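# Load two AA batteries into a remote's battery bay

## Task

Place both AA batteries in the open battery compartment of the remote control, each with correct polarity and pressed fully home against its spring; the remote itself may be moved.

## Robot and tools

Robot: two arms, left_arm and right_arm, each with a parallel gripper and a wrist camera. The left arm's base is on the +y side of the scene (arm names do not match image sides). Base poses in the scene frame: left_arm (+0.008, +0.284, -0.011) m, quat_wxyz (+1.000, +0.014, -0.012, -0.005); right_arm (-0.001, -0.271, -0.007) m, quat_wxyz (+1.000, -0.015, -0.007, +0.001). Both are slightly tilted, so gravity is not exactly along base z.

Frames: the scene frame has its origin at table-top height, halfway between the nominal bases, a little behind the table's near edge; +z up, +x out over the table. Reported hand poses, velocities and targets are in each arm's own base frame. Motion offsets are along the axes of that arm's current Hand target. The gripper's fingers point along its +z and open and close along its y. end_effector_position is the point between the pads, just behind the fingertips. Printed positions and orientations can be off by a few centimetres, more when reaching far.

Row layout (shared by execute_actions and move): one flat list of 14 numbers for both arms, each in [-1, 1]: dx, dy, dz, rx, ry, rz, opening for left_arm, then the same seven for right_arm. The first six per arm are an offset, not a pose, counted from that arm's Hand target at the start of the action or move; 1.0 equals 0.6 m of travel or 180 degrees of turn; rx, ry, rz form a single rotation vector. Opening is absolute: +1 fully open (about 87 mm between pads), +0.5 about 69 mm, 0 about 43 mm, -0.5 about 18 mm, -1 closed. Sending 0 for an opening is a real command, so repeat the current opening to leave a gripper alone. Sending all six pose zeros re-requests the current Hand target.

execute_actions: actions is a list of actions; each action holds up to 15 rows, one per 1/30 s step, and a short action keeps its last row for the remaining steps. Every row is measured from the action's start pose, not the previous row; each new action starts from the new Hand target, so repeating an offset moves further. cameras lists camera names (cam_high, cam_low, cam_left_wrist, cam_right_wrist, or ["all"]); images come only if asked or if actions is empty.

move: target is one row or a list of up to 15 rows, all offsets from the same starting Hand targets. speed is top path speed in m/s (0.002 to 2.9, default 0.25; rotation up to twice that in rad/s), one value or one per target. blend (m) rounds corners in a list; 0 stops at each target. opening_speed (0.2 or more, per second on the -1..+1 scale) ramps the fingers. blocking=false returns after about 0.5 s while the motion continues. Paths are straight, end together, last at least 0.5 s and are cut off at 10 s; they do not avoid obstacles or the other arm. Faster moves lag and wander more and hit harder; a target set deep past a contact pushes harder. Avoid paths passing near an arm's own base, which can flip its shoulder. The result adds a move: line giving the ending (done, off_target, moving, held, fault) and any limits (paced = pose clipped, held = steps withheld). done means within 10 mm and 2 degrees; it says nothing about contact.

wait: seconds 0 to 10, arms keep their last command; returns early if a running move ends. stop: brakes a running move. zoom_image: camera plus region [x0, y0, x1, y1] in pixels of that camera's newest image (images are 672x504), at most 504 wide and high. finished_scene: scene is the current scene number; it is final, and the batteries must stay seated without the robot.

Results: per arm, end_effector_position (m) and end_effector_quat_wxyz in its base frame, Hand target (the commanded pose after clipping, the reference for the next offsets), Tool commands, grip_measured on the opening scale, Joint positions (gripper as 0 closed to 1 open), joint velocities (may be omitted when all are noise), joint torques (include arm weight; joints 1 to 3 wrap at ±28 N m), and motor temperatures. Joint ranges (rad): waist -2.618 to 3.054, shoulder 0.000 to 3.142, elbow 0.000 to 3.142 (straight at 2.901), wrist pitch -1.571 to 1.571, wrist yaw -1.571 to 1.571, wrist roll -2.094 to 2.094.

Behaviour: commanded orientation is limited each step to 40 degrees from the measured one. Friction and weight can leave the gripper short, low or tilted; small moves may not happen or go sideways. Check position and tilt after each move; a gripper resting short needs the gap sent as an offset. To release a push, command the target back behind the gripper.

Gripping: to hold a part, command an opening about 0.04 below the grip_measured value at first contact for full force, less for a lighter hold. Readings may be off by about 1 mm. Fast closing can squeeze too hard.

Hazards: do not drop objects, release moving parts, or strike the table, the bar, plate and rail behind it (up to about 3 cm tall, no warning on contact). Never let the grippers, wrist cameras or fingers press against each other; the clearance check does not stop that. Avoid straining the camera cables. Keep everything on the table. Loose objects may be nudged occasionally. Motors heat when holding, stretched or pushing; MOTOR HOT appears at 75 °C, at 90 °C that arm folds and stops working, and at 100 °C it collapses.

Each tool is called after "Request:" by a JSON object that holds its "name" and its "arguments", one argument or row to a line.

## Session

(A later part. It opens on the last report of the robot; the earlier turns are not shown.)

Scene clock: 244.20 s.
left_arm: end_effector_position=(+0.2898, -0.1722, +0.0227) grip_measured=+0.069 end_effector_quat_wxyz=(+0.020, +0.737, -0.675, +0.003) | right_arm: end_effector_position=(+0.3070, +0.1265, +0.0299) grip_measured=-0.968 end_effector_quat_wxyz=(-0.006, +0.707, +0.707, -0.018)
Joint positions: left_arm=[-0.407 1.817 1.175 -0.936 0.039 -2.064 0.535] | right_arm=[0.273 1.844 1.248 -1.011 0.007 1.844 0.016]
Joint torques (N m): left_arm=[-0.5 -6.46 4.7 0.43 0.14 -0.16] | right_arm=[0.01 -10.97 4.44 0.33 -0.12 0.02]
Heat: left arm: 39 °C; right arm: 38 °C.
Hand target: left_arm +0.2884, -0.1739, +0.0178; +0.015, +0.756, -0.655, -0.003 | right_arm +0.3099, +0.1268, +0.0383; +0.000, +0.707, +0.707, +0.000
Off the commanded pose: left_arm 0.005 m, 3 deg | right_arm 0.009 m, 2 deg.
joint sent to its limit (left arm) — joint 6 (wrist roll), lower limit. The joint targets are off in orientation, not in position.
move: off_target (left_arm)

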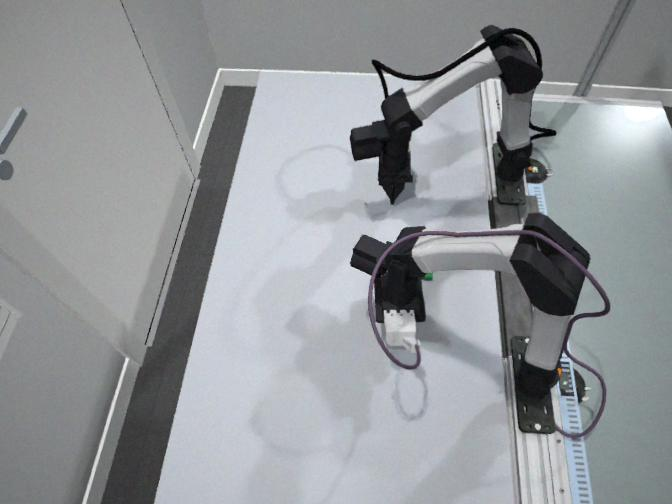

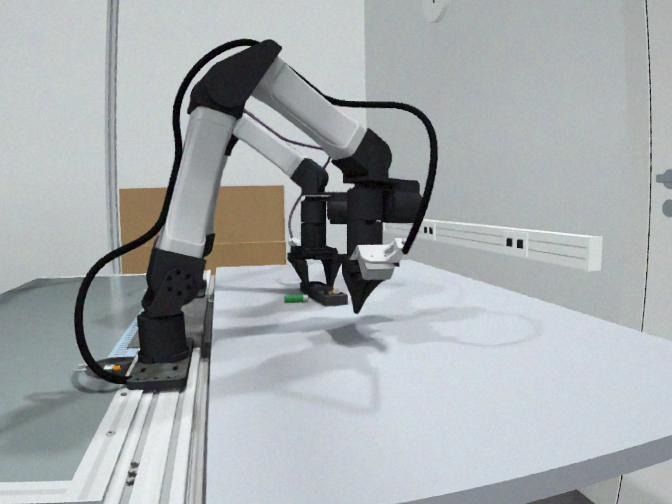

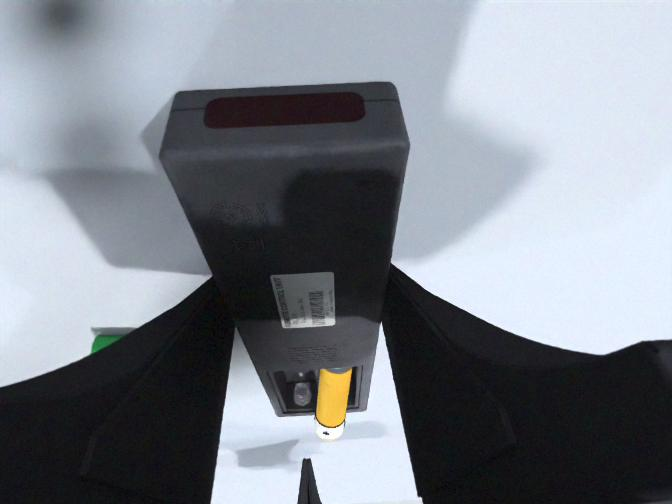

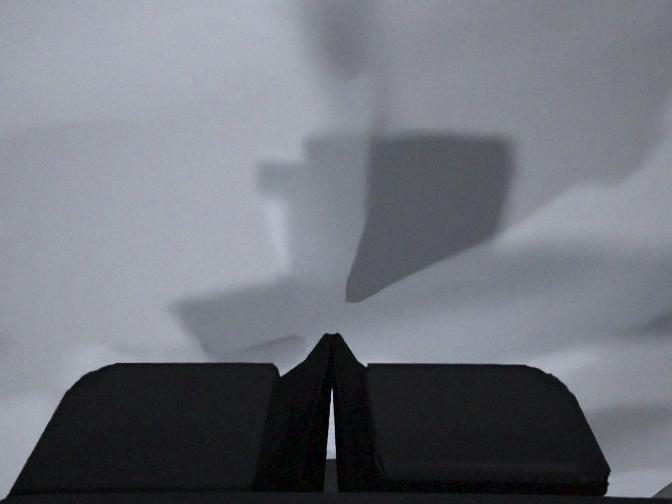

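Request:
{"name": "move", "arguments": {
  "target": [
    [0,0,0,0,0,0,-0.2,0,0.015,-0.01,0,0,0,-1],
    [0,0,0,0,0,0,-0.2,0.15,0.015,-0.01,0,0,0,-1]
  ],
  "speed": 0.15,
  "cameras": ["cam_left_wrist","cam_low"]
}}

Request:
{"name": "zoom_image", "arguments": {
  "camera": "cam_low",
  "region": [270, 220, 400, 320]
}}

Scene clock: 251.20 s.
left_arm: end_effector_position=(+0.2898, -0.1722, +0.0227) grip_measured=+0.069 end_effector_quat_wxyz=(+0.020, +0.737, -0.675, +0.003) | right_arm: end_effector_position=(+0.3132, +0.2137, +0.0395) grip_measured=-0.968 end_effector_quat_wxyz=(+0.001, +0.701, +0.713, -0.006)
Joint positions: left_arm=[-0.407 1.817 1.175 -0.936 0.039 -2.064 0.535] | right_arm=[0.504 1.952 1.434 -1.064 0.005 2.058 0.016]
Joint torques (N m): left_arm=[-0.38 -6.46 4.57 0.43 0.16 -0.21] | right_arm=[0.27 -8.53 7.57 0.11 -0.11 0.24]
Heat: left arm: 39 °C; right arm: 37 °C.
Hand target: left_arm +0.2884, -0.1739, +0.0178; +0.015, +0.756, -0.655, -0.003 | right_arm +0.3190, +0.2167, +0.0444; +0.000, +0.707, +0.707, +0.000
Off the commanded pose: left_arm 0.005 m, 3 deg | right_arm 0.008 m, 1 deg.
joint sent to its limit (left arm) — joint 6 (wrist roll), lower limit. The joint targets are off in orientation, not in position.
move: off_target (left_arm)
Images, in order (width x height): cam_low 672x504, cam_left_wrist 672x504.

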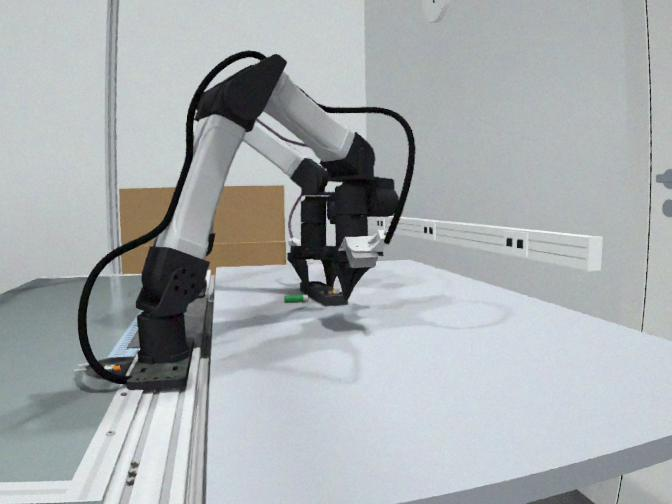

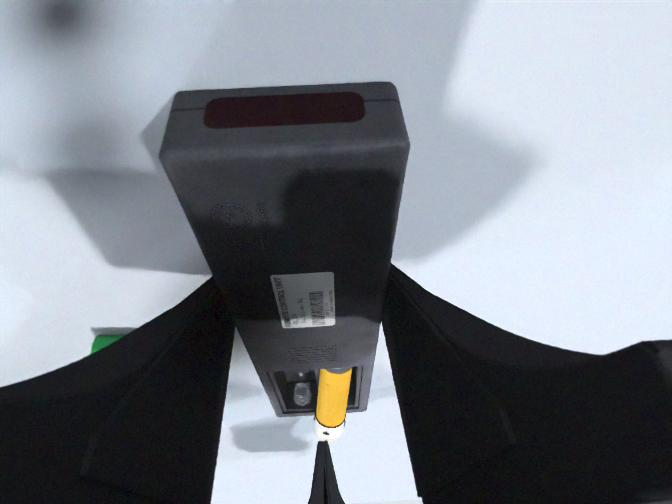

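Scaled by 3.877.

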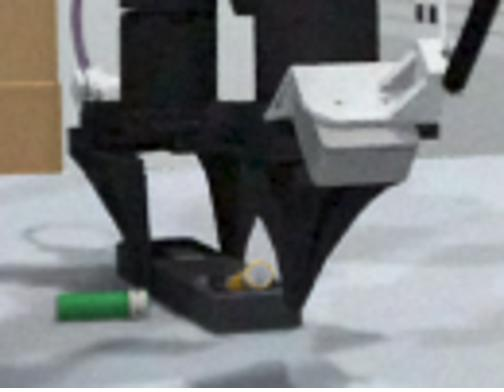

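Request:
{"name": "move", "arguments": {
  "target": [
    [0,0,0,0,0,0,-0.2,0.04,0.006,-0.002,0,0,0,-1]
  ],
  "speed": 0.06,
  "cameras": ["cam_left_wrist","cam_low"]
}}

Request:
{"name": "zoom_image", "arguments": {
  "camera": "cam_low",
  "region": [270, 220, 400, 320]
}}

Request:
{"name": "zoom_image", "arguments": {
  "camera": "cam_left_wrist",
  "region": [230, 320, 420, 480]
}}

Scene clock: 256.00 s.
left_arm: end_effector_position=(+0.2898, -0.1722, +0.0227) grip_measured=+0.069 end_effector_quat_wxyz=(+0.020, +0.737, -0.675, +0.003) | right_arm: end_effector_position=(+0.3187, +0.2352, +0.0405) grip_measured=-0.968 end_effector_quat_wxyz=(-0.003, +0.692, +0.722, -0.005)
Joint positions: left_arm=[-0.407 1.817 1.175 -0.936 0.039 -2.064 0.535] | right_arm=[0.542 2.011 1.522 -1.092 -0.003 2.071 0.016]
Joint torques (N m): left_arm=[-0.49 -6.27 4.75 0.48 0.16 -0.19] | right_arm=[0.64 -9.06 7.61 0.11 -0.18 0.21]
Heat: left arm: 39 °C; right arm: 37 °C.
Hand target: left_arm +0.2884, -0.1739, +0.0178; +0.015, +0.756, -0.655, -0.003 | right_arm +0.3226, +0.2408, +0.0456; +0.000, +0.707, +0.707, +0.000
Off the commanded pose: left_arm 0.005 m, 3 deg | right_arm 0.008 m, 2 deg.
joint sent to its limit (left arm) — joint 6 (wrist roll), lower limit. The joint targets are off in orientation, not in position.
joint sent to its limit (right arm) — joint 6 (wrist roll), upper limit. The joint targets still meet the commanded pose.
move: off_target (left_arm)
Images, in order (width x height): cam_low 672x504, cam_left_wrist 672x504.

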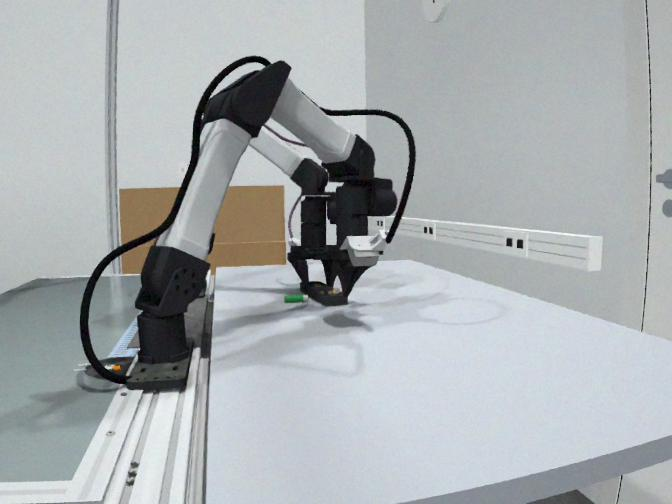

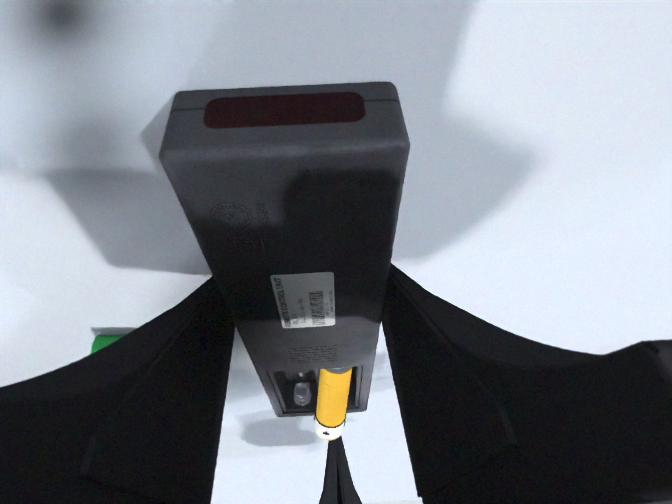

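Scaled by 3.877.

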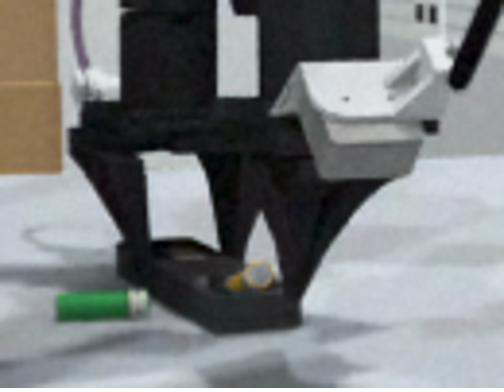

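Scaled by 2.653.

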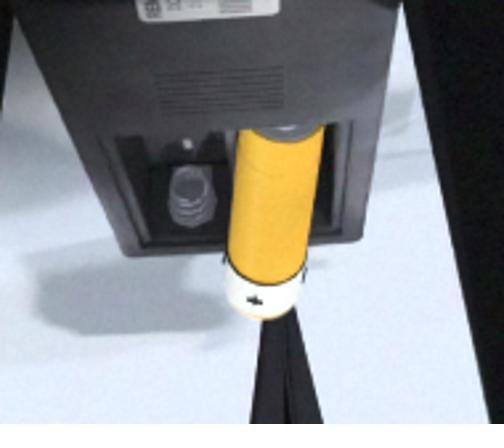

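Request:
{"name": "move", "arguments": {
  "target": [
    [0,0,0,0,0,0,-0.2,0.04,0.0,-0.002,0,0,-0.05,-1]
  ],
  "speed": 0.06,
  "cameras": ["cam_left_wrist","cam_low"]
}}

Request:
{"name": "zoom_image", "arguments": {
  "camera": "cam_low",
  "region": [270, 220, 400, 320]
}}

Request:
{"name": "zoom_image", "arguments": {
  "camera": "cam_left_wrist",
  "region": [230, 320, 420, 480]
}}

Scene clock: 263.47 s.
left_arm: end_effector_position=(+0.2898, -0.1722, +0.0227) grip_measured=+0.069 end_effector_quat_wxyz=(+0.020, +0.737, -0.675, +0.003) | right_arm: end_effector_position=(+0.3188, +0.2612, +0.0423) grip_measured=-0.968 end_effector_quat_wxyz=(-0.003, +0.652, +0.758, -0.005)
Joint positions: left_arm=[-0.407 1.817 1.175 -0.936 0.039 -2.064 0.535] | right_arm=[0.594 2.079 1.63 -1.133 -0.003 2.015 0.016]
Joint torques (N m): left_arm=[-0.49 -6.42 4.7 0.45 0.13 -0.2] | right_arm=[0.66 -9.65 7.65 0.11 -0.03 0.02]
Heat: left arm: 38 °C; right arm: 37 °C.
Hand target: left_arm +0.2884, -0.1739, +0.0178; +0.015, +0.756, -0.655, -0.003 | right_arm +0.3226, +0.2648, +0.0468; +0.000, +0.650, +0.760, +0.000
Off the commanded pose: left_arm 0.005 m, 3 deg | right_arm 0.007 m, 1 deg.
joint sent to its limit (left arm) — joint 6 (wrist roll), lower limit. The joint targets are off in orientation, not in position.
move: off_target (left_arm)
Images, in order (width x height): cam_low 672x504, cam_left_wrist 672x504.

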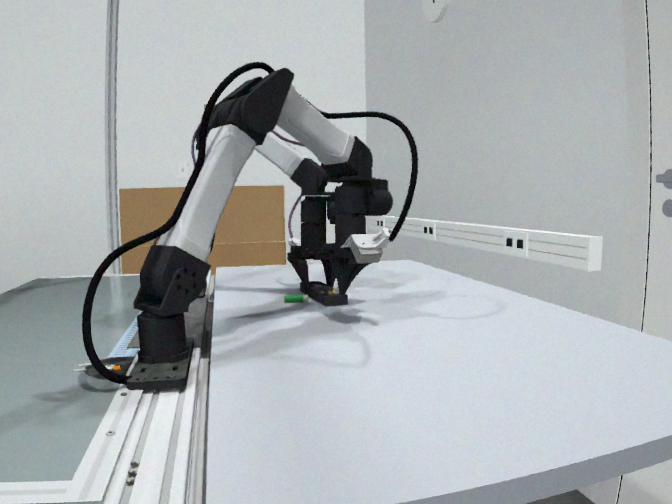

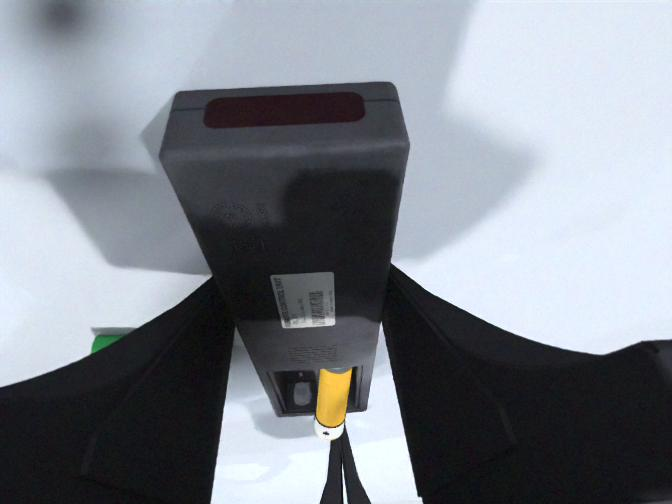

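Scaled by 3.877.

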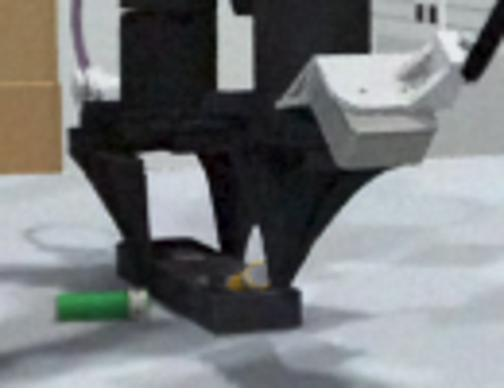

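Scaled by 2.653.

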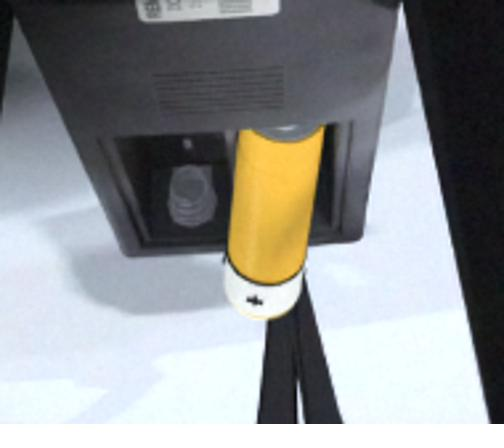

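Request:
{"name": "move", "arguments": {
  "target": [
    [0,0,0,0,0,0,-0.2,0.0,-0.009,0.0,0,0,0,-1],
    [0,0,0,0,0,0,-0.2,0.027,-0.006,0.0,0,0,0,-1]
  ],
  "speed": 0.06,
  "cameras": ["cam_left_wrist","cam_low"]
}}

Request:
{"name": "zoom_image", "arguments": {
  "camera": "cam_low",
  "region": [270, 220, 400, 320]
}}

Request:
{"name": "zoom_image", "arguments": {
  "camera": "cam_left_wrist",
  "region": [230, 320, 420, 480]
}}

Scene clock: 270.23 s.
left_arm: end_effector_position=(+0.2898, -0.1722, +0.0227) grip_measured=+0.069 end_effector_quat_wxyz=(+0.020, +0.737, -0.675, +0.003) | right_arm: end_effector_position=(+0.3102, +0.2699, +0.0414) grip_measured=-0.968 end_effector_quat_wxyz=(+0.001, +0.646, +0.763, -0.016)
Joint positions: left_arm=[-0.407 1.817 1.175 -0.936 0.039 -2.065 0.535] | right_arm=[0.629 2.093 1.651 -1.16 0.009 2.034 0.016]
Joint torques (N m): left_arm=[-0.53 -6.42 4.71 0.44 0.17 -0.22] | right_arm=[1.07 -9.7 7.82 0.28 -0.15 0.23]
Heat: left arm: 38 °C; right arm: 37 °C.
Hand target: left_arm +0.2884, -0.1739, +0.0178; +0.015, +0.756, -0.655, -0.003 | right_arm +0.3165, +0.2802, +0.0469; +0.000, +0.650, +0.760, +0.000
Off the commanded pose: left_arm 0.005 m, 3 deg | right_arm 0.013 m, 2 deg.
joint sent to its limit (left arm) — joint 6 (wrist roll), lower limit. The joint targets are off in orientation, not in position.
move: off_target (left_arm, right_arm)
Images, in order (width x height): cam_low 672x504, cam_left_wrist 672x504.

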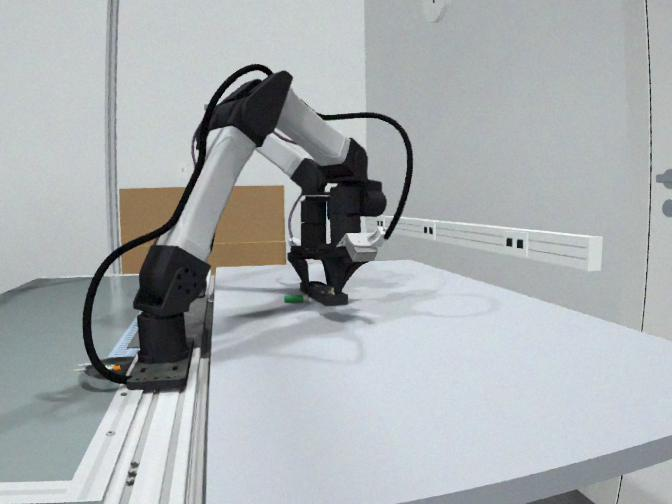

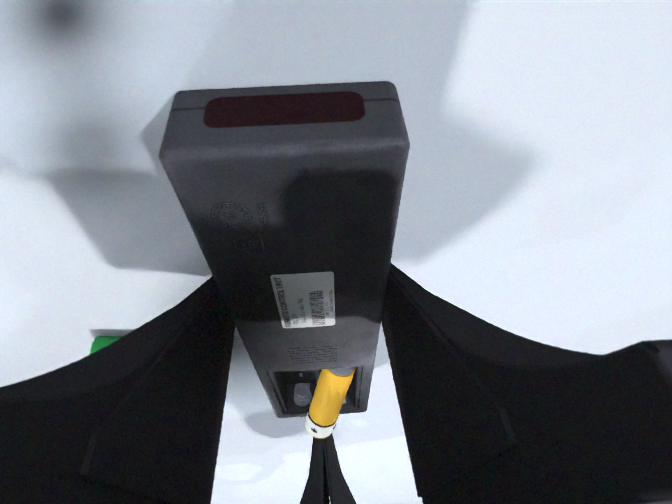

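Scaled by 3.877.

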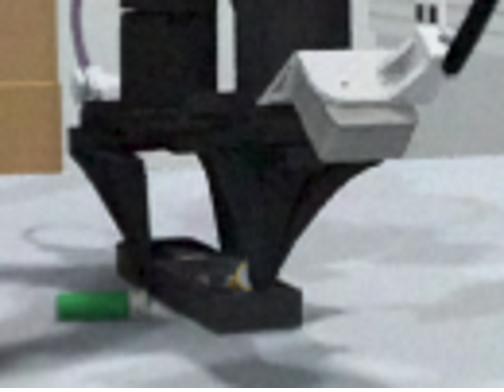

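Scaled by 2.653.

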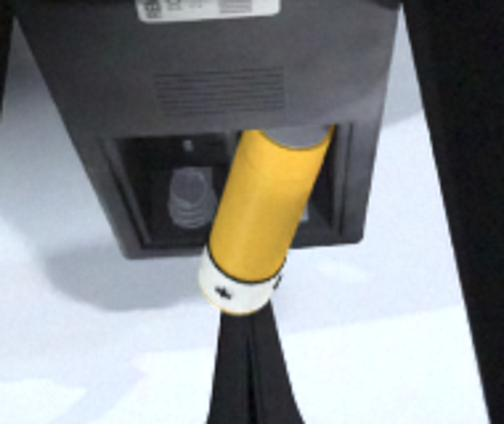

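Request:
{"name": "move", "arguments": {
  "target": [
    [0,0,0,0,0,0,-0.2,-0.02,0,-0.06,0,0,0,-1],
    [0,0,0,0,0,0,-0.2,0.018,-0.003,-0.06,0,0,0,-0.35]
  ],
  "speed": 0.1,
  "cameras": ["cam_left_wrist","cam_right_wrist"]
}}

Request:
{"name": "zoom_image", "arguments": {
  "camera": "cam_left_wrist",
  "region": [230, 320, 420, 480]
}}

Scene clock: 279.27 s.
left_arm: end_effector_position=(+0.2897, -0.1725, +0.0227) grip_measured=+0.069 end_effector_quat_wxyz=(+0.020, +0.737, -0.676, +0.003) | right_arm: end_effector_position=(+0.3091, +0.2873, +0.0779) grip_measured=-0.350 end_effector_quat_wxyz=(+0.003, +0.643, +0.766, -0.006)
Joint positions: left_arm=[-0.407 1.817 1.175 -0.936 0.039 -2.065 0.535] | right_arm=[0.665 2.093 1.796 -1.284 0.008 2.063 0.325]
Joint torques (N m): left_arm=[-0.49 -6.49 4.71 0.4 0.18 -0.17] | right_arm=[0.23 -9.89 7.64 0.11 -0.14 0.2]
Heat: left arm: 38 °C; right arm: 39 °C.
Hand target: left_arm +0.2884, -0.1740, +0.0178; +0.015, +0.755, -0.655, -0.003 | right_arm +0.3132, +0.2905, +0.0829; +0.000, +0.650, +0.760, +0.000
Off the commanded pose: left_arm 0.005 m, 3 deg | right_arm 0.007 m, 1 deg.
joint sent to its limit (left arm) — joint 6 (wrist roll), lower limit. The joint targets are off in orientation, not in position.
move: off_target (left_arm)
Images, in order (width x height): cam_left_wrist 672x504, cam_right_wrist 672x504.

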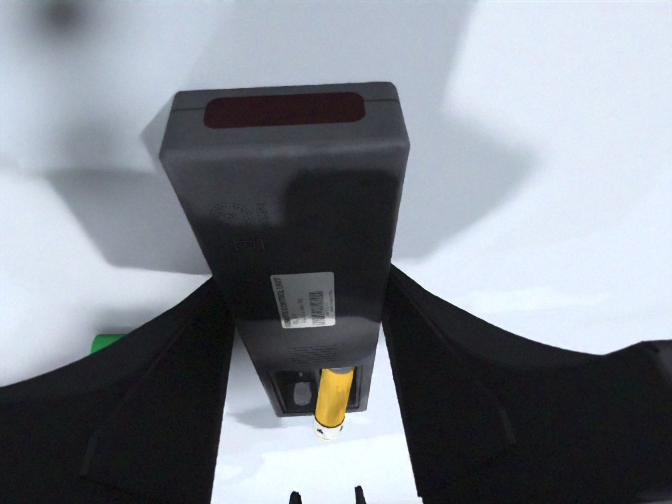

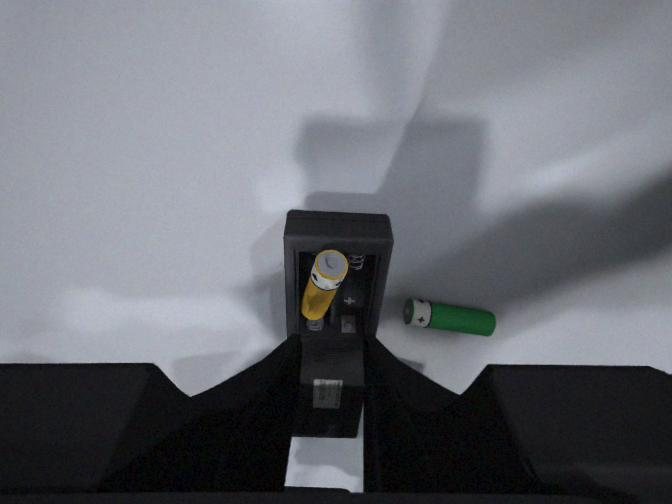

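Scaled by 2.653.

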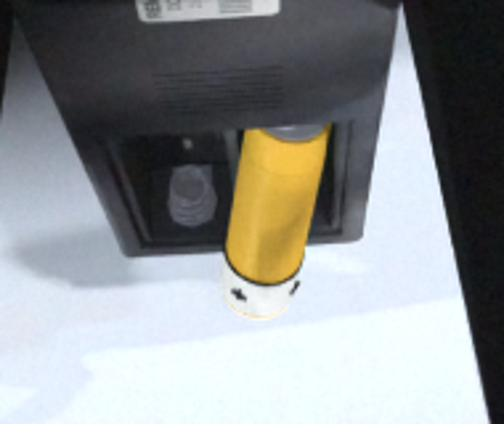

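Request:
{"name": "move", "arguments": {
  "target": [0,0,0,0,0,0,-0.2,0,0.0,0.062,0,0,0,-0.35],
  "speed": 0.1,
  "cameras": ["cam_left_wrist","cam_right_wrist","cam_low"]
}}

Request:
{"name": "zoom_image", "arguments": {
  "camera": "cam_left_wrist",
  "region": [230, 320, 420, 480]
}}

Request:
{"name": "zoom_image", "arguments": {
  "camera": "cam_low",
  "region": [270, 220, 400, 320]
}}

Scene clock: 284.23 s.
left_arm: end_effector_position=(+0.2897, -0.1725, +0.0227) grip_measured=+0.069 end_effector_quat_wxyz=(+0.020, +0.737, -0.676, +0.003) | right_arm: end_effector_position=(+0.3120, +0.2895, +0.0470) grip_measured=-0.350 end_effector_quat_wxyz=(+0.003, +0.643, +0.766, -0.003)
Joint positions: left_arm=[-0.407 1.817 1.175 -0.936 0.039 -2.065 0.535] | right_arm=[0.665 2.116 1.707 -1.166 0.008 2.063 0.325]
Joint torques (N m): left_arm=[-0.28 -6.58 4.72 0.5 0.06 -0.22] | right_arm=[0.23 -10.5 4.86 0.35 -0.14 0.21]
Heat: left arm: 38 °C; right arm: 39 °C.
Hand target: left_arm +0.2884, -0.1740, +0.0178; +0.015, +0.755, -0.655, -0.003 | right_arm +0.3131, +0.2904, +0.0456; +0.000, +0.650, +0.760, +0.000
Off the commanded pose: left_arm 0.005 m, 3 deg | right_arm 0.002 m, 1 deg.
joint sent to its limit (left arm) — joint 6 (wrist roll), lower limit. The joint targets are off in orientation, not in position.
move: off_target (left_arm)
Images, in order (width x height): cam_low 672x504, cam_left_wrist 672x504, cam_right_wrist 672x504.

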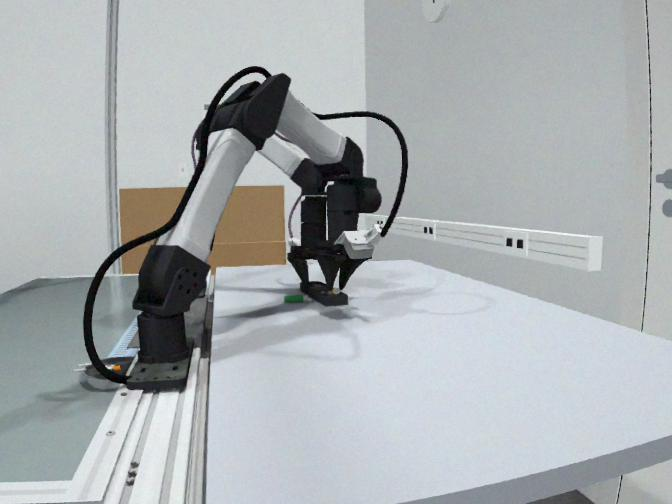

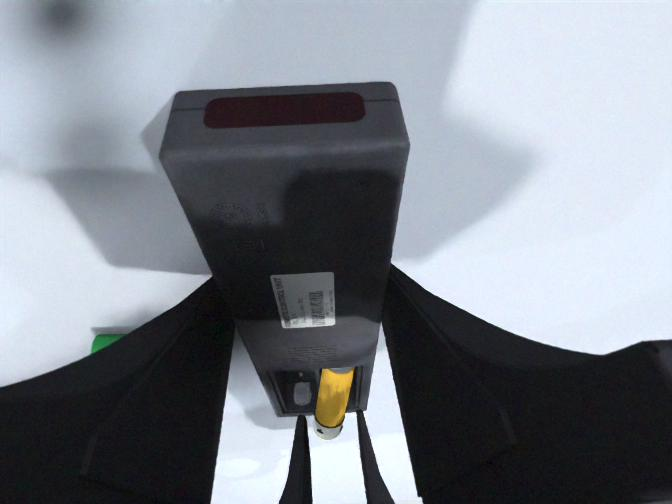

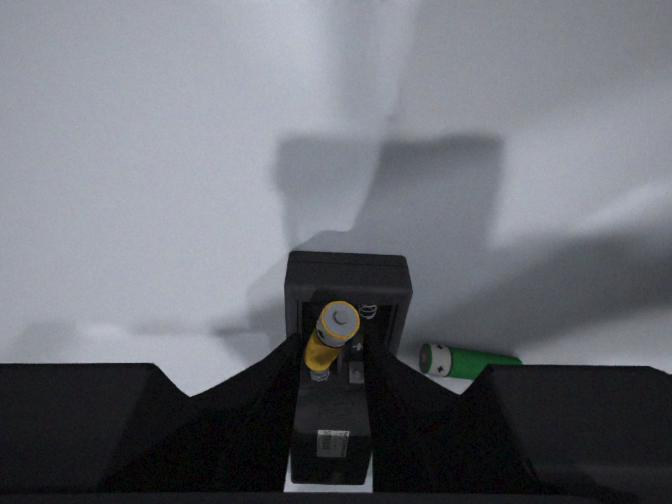

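Scaled by 2.653.

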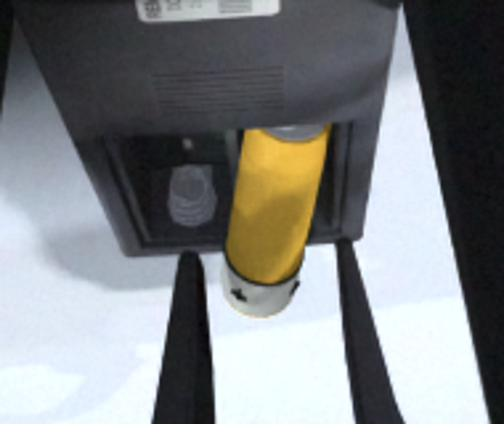

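Scaled by 3.877.

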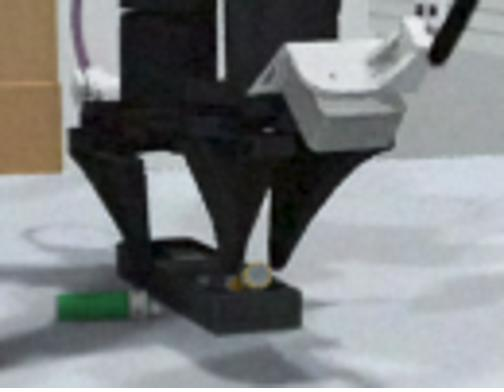

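Request:
{"name": "move", "arguments": {
  "target": [
    [0,0,0,0,0,0,-0.2,0,0.0,0.011,0,0,0,-0.35],
    [0,0,0,0,0,0,-0.2,0,0.0,0.011,0,0,0,-0.85],
    [0,0,0,0,0,0,-0.2,0.035,0.002,0.008,0,0,0,-0.85]
  ],
  "speed": 0.06,
  "opening_speed": 0.6,
  "cameras": ["cam_left_wrist","cam_right_wrist","cam_low"]
}}

Request:
{"name": "zoom_image", "arguments": {
  "camera": "cam_left_wrist",
  "region": [230, 320, 420, 480]
}}

Request:
{"name": "zoom_image", "arguments": {
  "camera": "cam_low",
  "region": [270, 220, 400, 320]
}}

Scene clock: 291.37 s.
left_arm: end_effector_position=(+0.2897, -0.1725, +0.0227) grip_measured=+0.069 end_effector_quat_wxyz=(+0.020, +0.737, -0.676, +0.003) | right_arm: end_effector_position=(+0.3120, +0.2928, +0.0423) grip_measured=-0.576 end_effector_quat_wxyz=(+0.004, +0.643, +0.766, -0.001)
Joint positions: left_arm=[-0.407 1.817 1.175 -0.936 0.039 -2.065 0.535] | right_arm=[0.671 2.124 1.7 -1.147 0.008 2.069 0.212]
Joint torques (N m): left_arm=[-0.72 -6.49 4.79 0.47 0.14 -0.24] | right_arm=[0.43 -10.65 5.27 0.26 -0.05 0.05]
Heat: left arm: 38 °C; right arm: 40 °C.
Hand target: left_arm +0.2884, -0.1740, +0.0178; +0.015, +0.755, -0.655, -0.003 | right_arm +0.3120, +0.2929, +0.0423; +0.004, +0.643, +0.766, -0.001 (not the last commanded pose)
Off the commanded pose: left_arm 0.005 m, 3 deg | right_arm 0.019 m, 1 deg.
joint sent to its limit (left arm) — joint 6 (wrist roll), lower limit. The joint targets are off in orientation, not in position.
move: held (right_arm; a check stopped the path), off_target (left_arm); path passed 2 of 3 targets; limits=held
pose unreachable (right arm): on one or more control steps of this call, first in action 0 (counted from 0), this arm could not follow its commanded pose, so it was not sent that pose on those steps. It may still have moved: this result reports where it is.
cause: moving toward the commanded pose would bring a part of the arm too close to another arm (this arm's wrist (the part past joint 4) and the left arm's wrist (the part past joint 4), 17 mm apart when this arm was first held).
Images, in order (width x height): cam_low 672x504, cam_left_wrist 672x504, cam_right_wrist 672x504.

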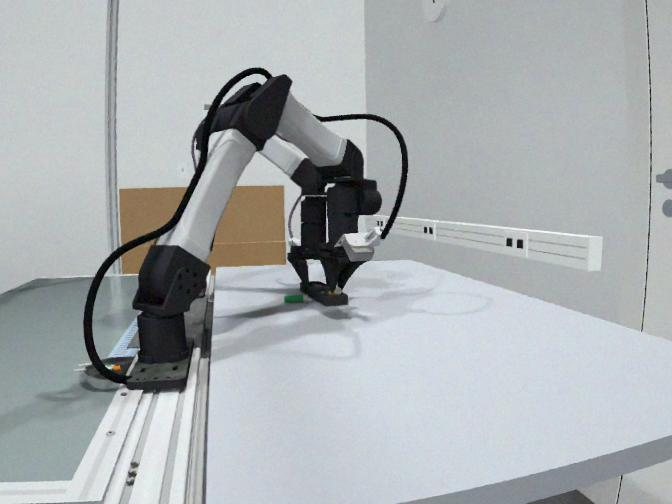

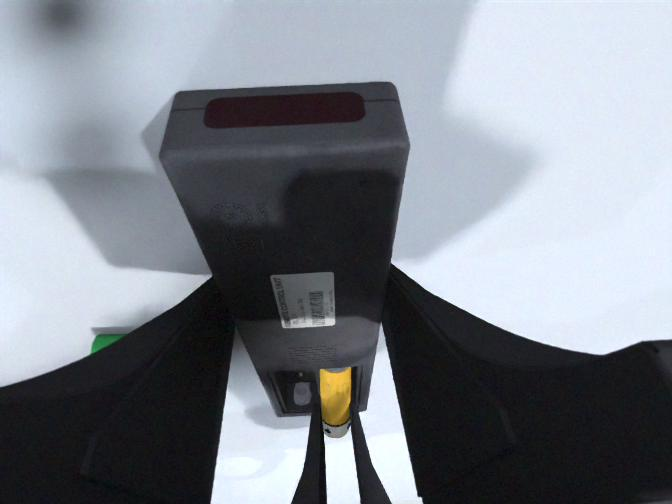

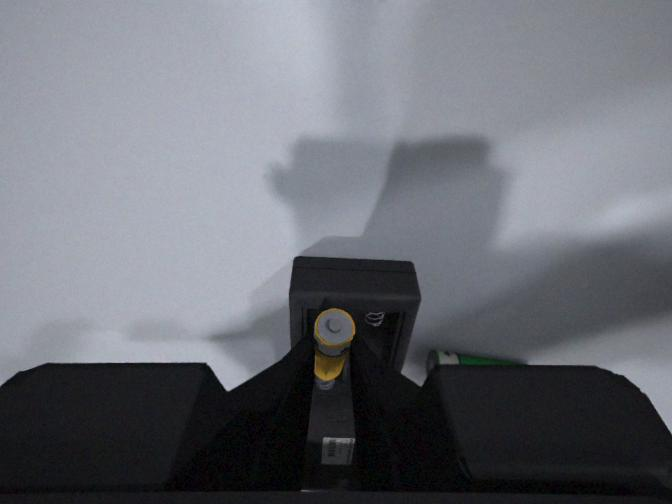

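Scaled by 2.653.

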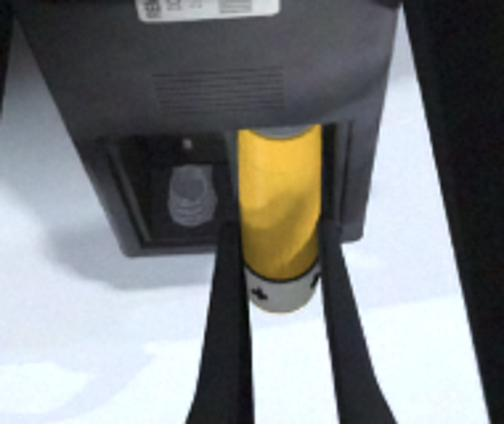

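Scaled by 3.877.

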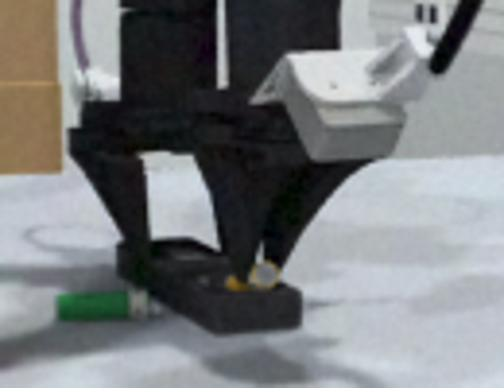

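Request:
{"name": "move", "arguments": {
  "target": [
    [0,0,0,0,0,0,-0.2,0.004,0.0,-0.004,0,0.08,0,-0.85],
    [0,0,0,0,0,0,-0.2,0.034,0.003,-0.002,0,0.08,0,-0.85]
  ],
  "speed": 0.06,
  "cameras": ["cam_left_wrist","cam_right_wrist","cam_low"]
}}

Request:
{"name": "zoom_image", "arguments": {
  "camera": "cam_left_wrist",
  "region": [230, 320, 420, 480]
}}

Request:
{"name": "zoom_image", "arguments": {
  "camera": "cam_low",
  "region": [270, 220, 400, 320]
}}

Scene clock: 299.87 s.
left_arm: end_effector_position=(+0.2894, -0.1723, +0.0227) grip_measured=+0.069 end_effector_quat_wxyz=(+0.020, +0.737, -0.676, +0.002) | right_arm: end_effector_position=(+0.3101, +0.2967, +0.0413) grip_measured=-0.580 end_effector_quat_wxyz=(-0.081, +0.645, +0.757, +0.065)
Joint positions: left_arm=[-0.407 1.817 1.175 -0.937 0.039 -2.065 0.535] | right_arm=[0.599 2.054 1.536 -0.968 -0.191 2.018 0.21]
Joint torques (N m): left_arm=[-0.14 -6.37 4.9 0.51 0.14 -0.23] | right_arm=[2.14 -8.65 7.21 0.67 -0.48 0.17]
Heat: left arm: 38 °C; right arm: 39 °C.
Hand target: left_arm +0.2884, -0.1740, +0.0178; +0.015, +0.755, -0.655, -0.003 | right_arm +0.3102, +0.3133, +0.0435; -0.092, +0.638, +0.760, +0.080
Off the commanded pose: left_arm 0.005 m, 3 deg | right_arm 0.017 m, 2 deg.
joint sent to its limit (left arm) — joint 6 (wrist roll), lower limit. The joint targets are off in orientation, not in position.
move: off_target (left_arm, right_arm)
Images, in order (width x height): cam_low 672x504, cam_left_wrist 672x504, cam_right_wrist 672x504.

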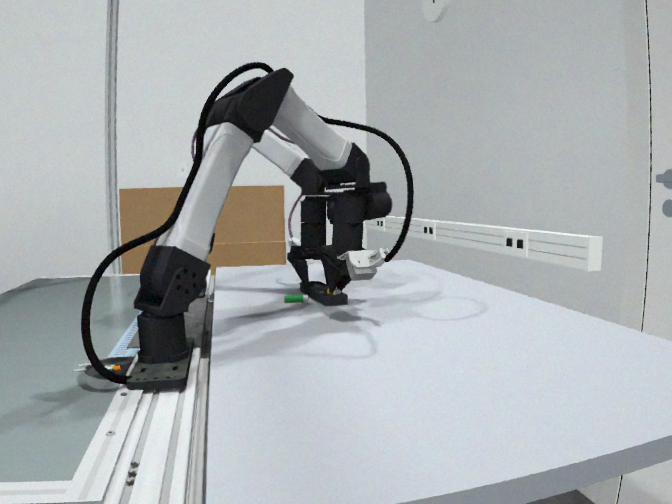

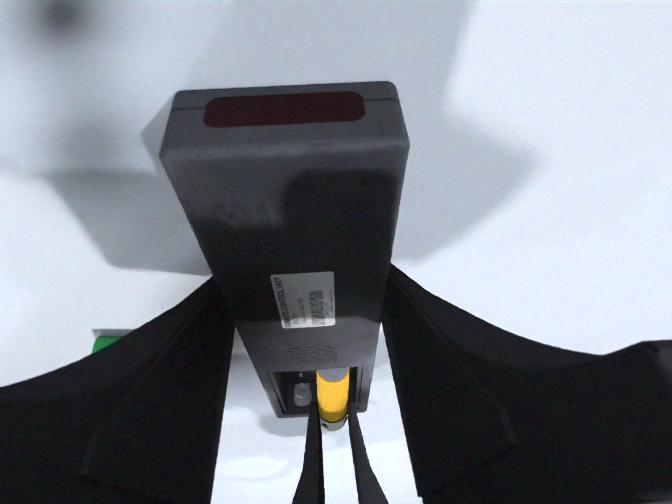

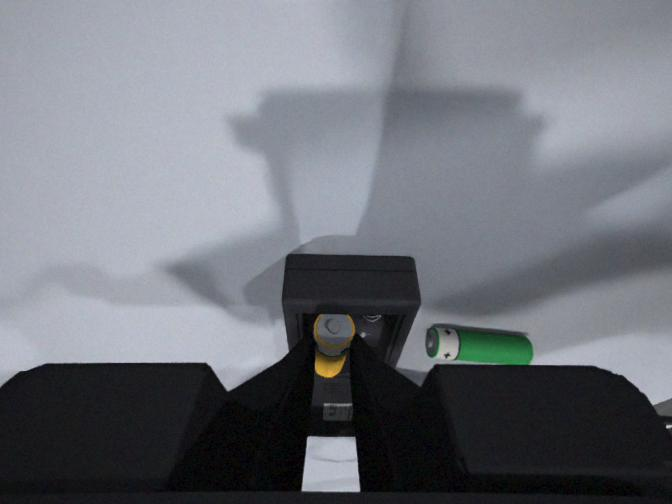

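Scaled by 2.653.

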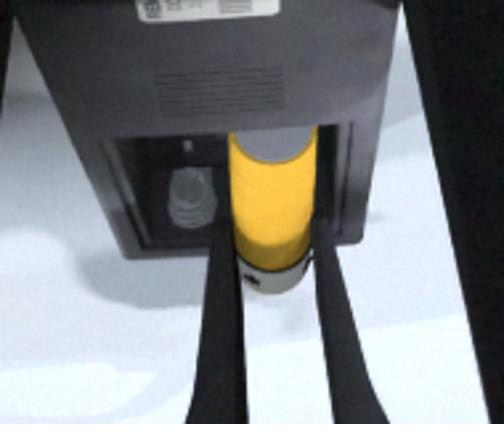

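Scaled by 3.877.

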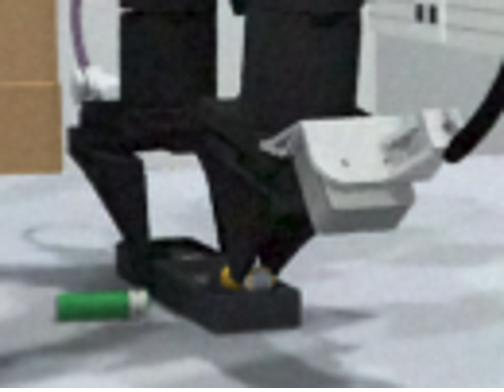

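Request:
{"name": "move", "arguments": {
  "target": [
    [0,0,0,0,0,0,-0.2,0.028,0.004,0.007,0,0,0,-0.95],
    [0,0,0,0,0,0,-0.2,0.025,0.004,0.028,0,0,0,-0.95]
  ],
  "speed": 0.06,
  "cameras": ["cam_left_wrist","cam_right_wrist","cam_low"]
}}

Request:
{"name": "zoom_image", "arguments": {
  "camera": "cam_left_wrist",
  "region": [230, 320, 420, 480]
}}

Request:
{"name": "zoom_image", "arguments": {
  "camera": "cam_low",
  "region": [270, 220, 400, 320]
}}

Scene clock: 305.30 s.
left_arm: end_effector_position=(+0.2887, -0.1710, +0.0224) grip_measured=+0.069 end_effector_quat_wxyz=(+0.019, +0.737, -0.675, -0.001) | right_arm: end_effector_position=(+0.3118, +0.3018, +0.0376) grip_measured=-0.580 end_effector_quat_wxyz=(-0.068, +0.651, +0.754, +0.051)
Joint positions: left_arm=[-0.407 1.817 1.175 -0.942 0.036 -2.065 0.535] | right_arm=[0.622 2.086 1.582 -0.998 -0.156 2.052 0.21]
Joint torques (N m): left_arm=[-0.51 -6.3 4.66 0.53 0.15 -0.19] | right_arm=[3.3 -7.47 5.44 1.29 -0.82 0.2]
Heat: left arm: 38 °C; right arm: 39 °C.
Hand target: left_arm +0.2885, -0.1740, +0.0178; +0.015, +0.756, -0.655, -0.003 | right_arm +0.3094, +0.3321, +0.0307; -0.092, +0.638, +0.760, +0.080
Off the commanded pose: left_arm 0.006 m, 3 deg | right_arm 0.031 m, 5 deg.
joint sent to its limit (left arm) — joint 6 (wrist roll), lower limit. The joint targets are off in orientation, not in position.
move: off_target (left_arm, right_arm)
Images, in order (width x height): cam_low 672x504, cam_left_wrist 672x504, cam_right_wrist 672x504.

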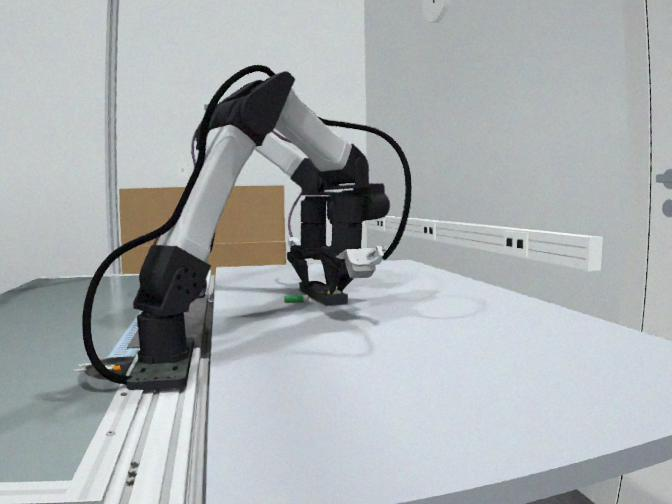

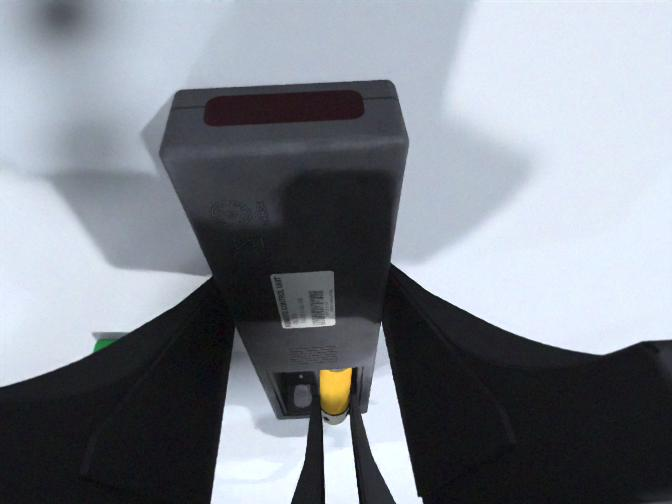

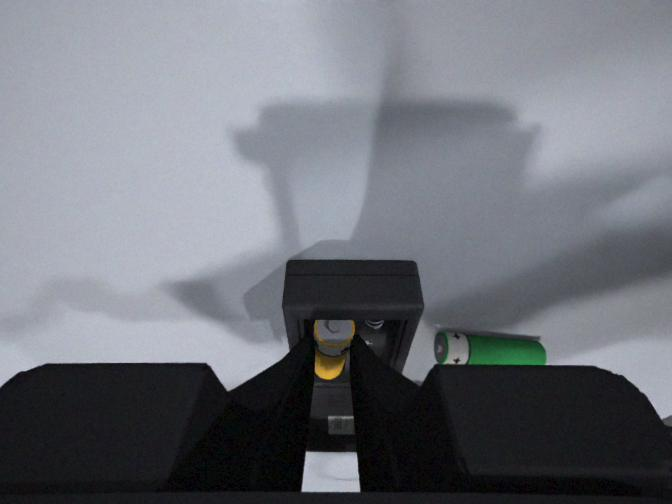

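Scaled by 2.653.

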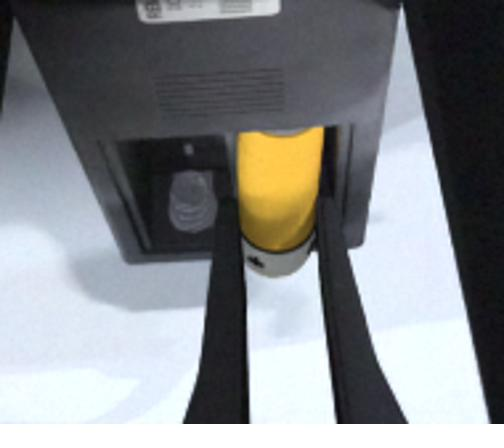

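Scaled by 3.877.

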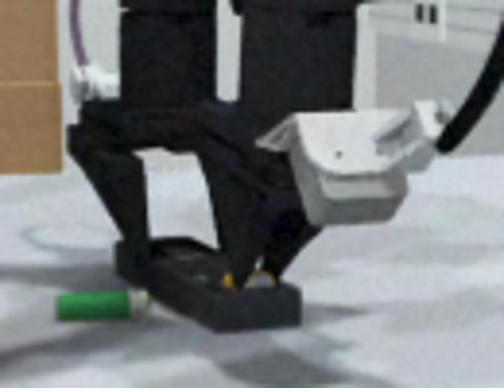

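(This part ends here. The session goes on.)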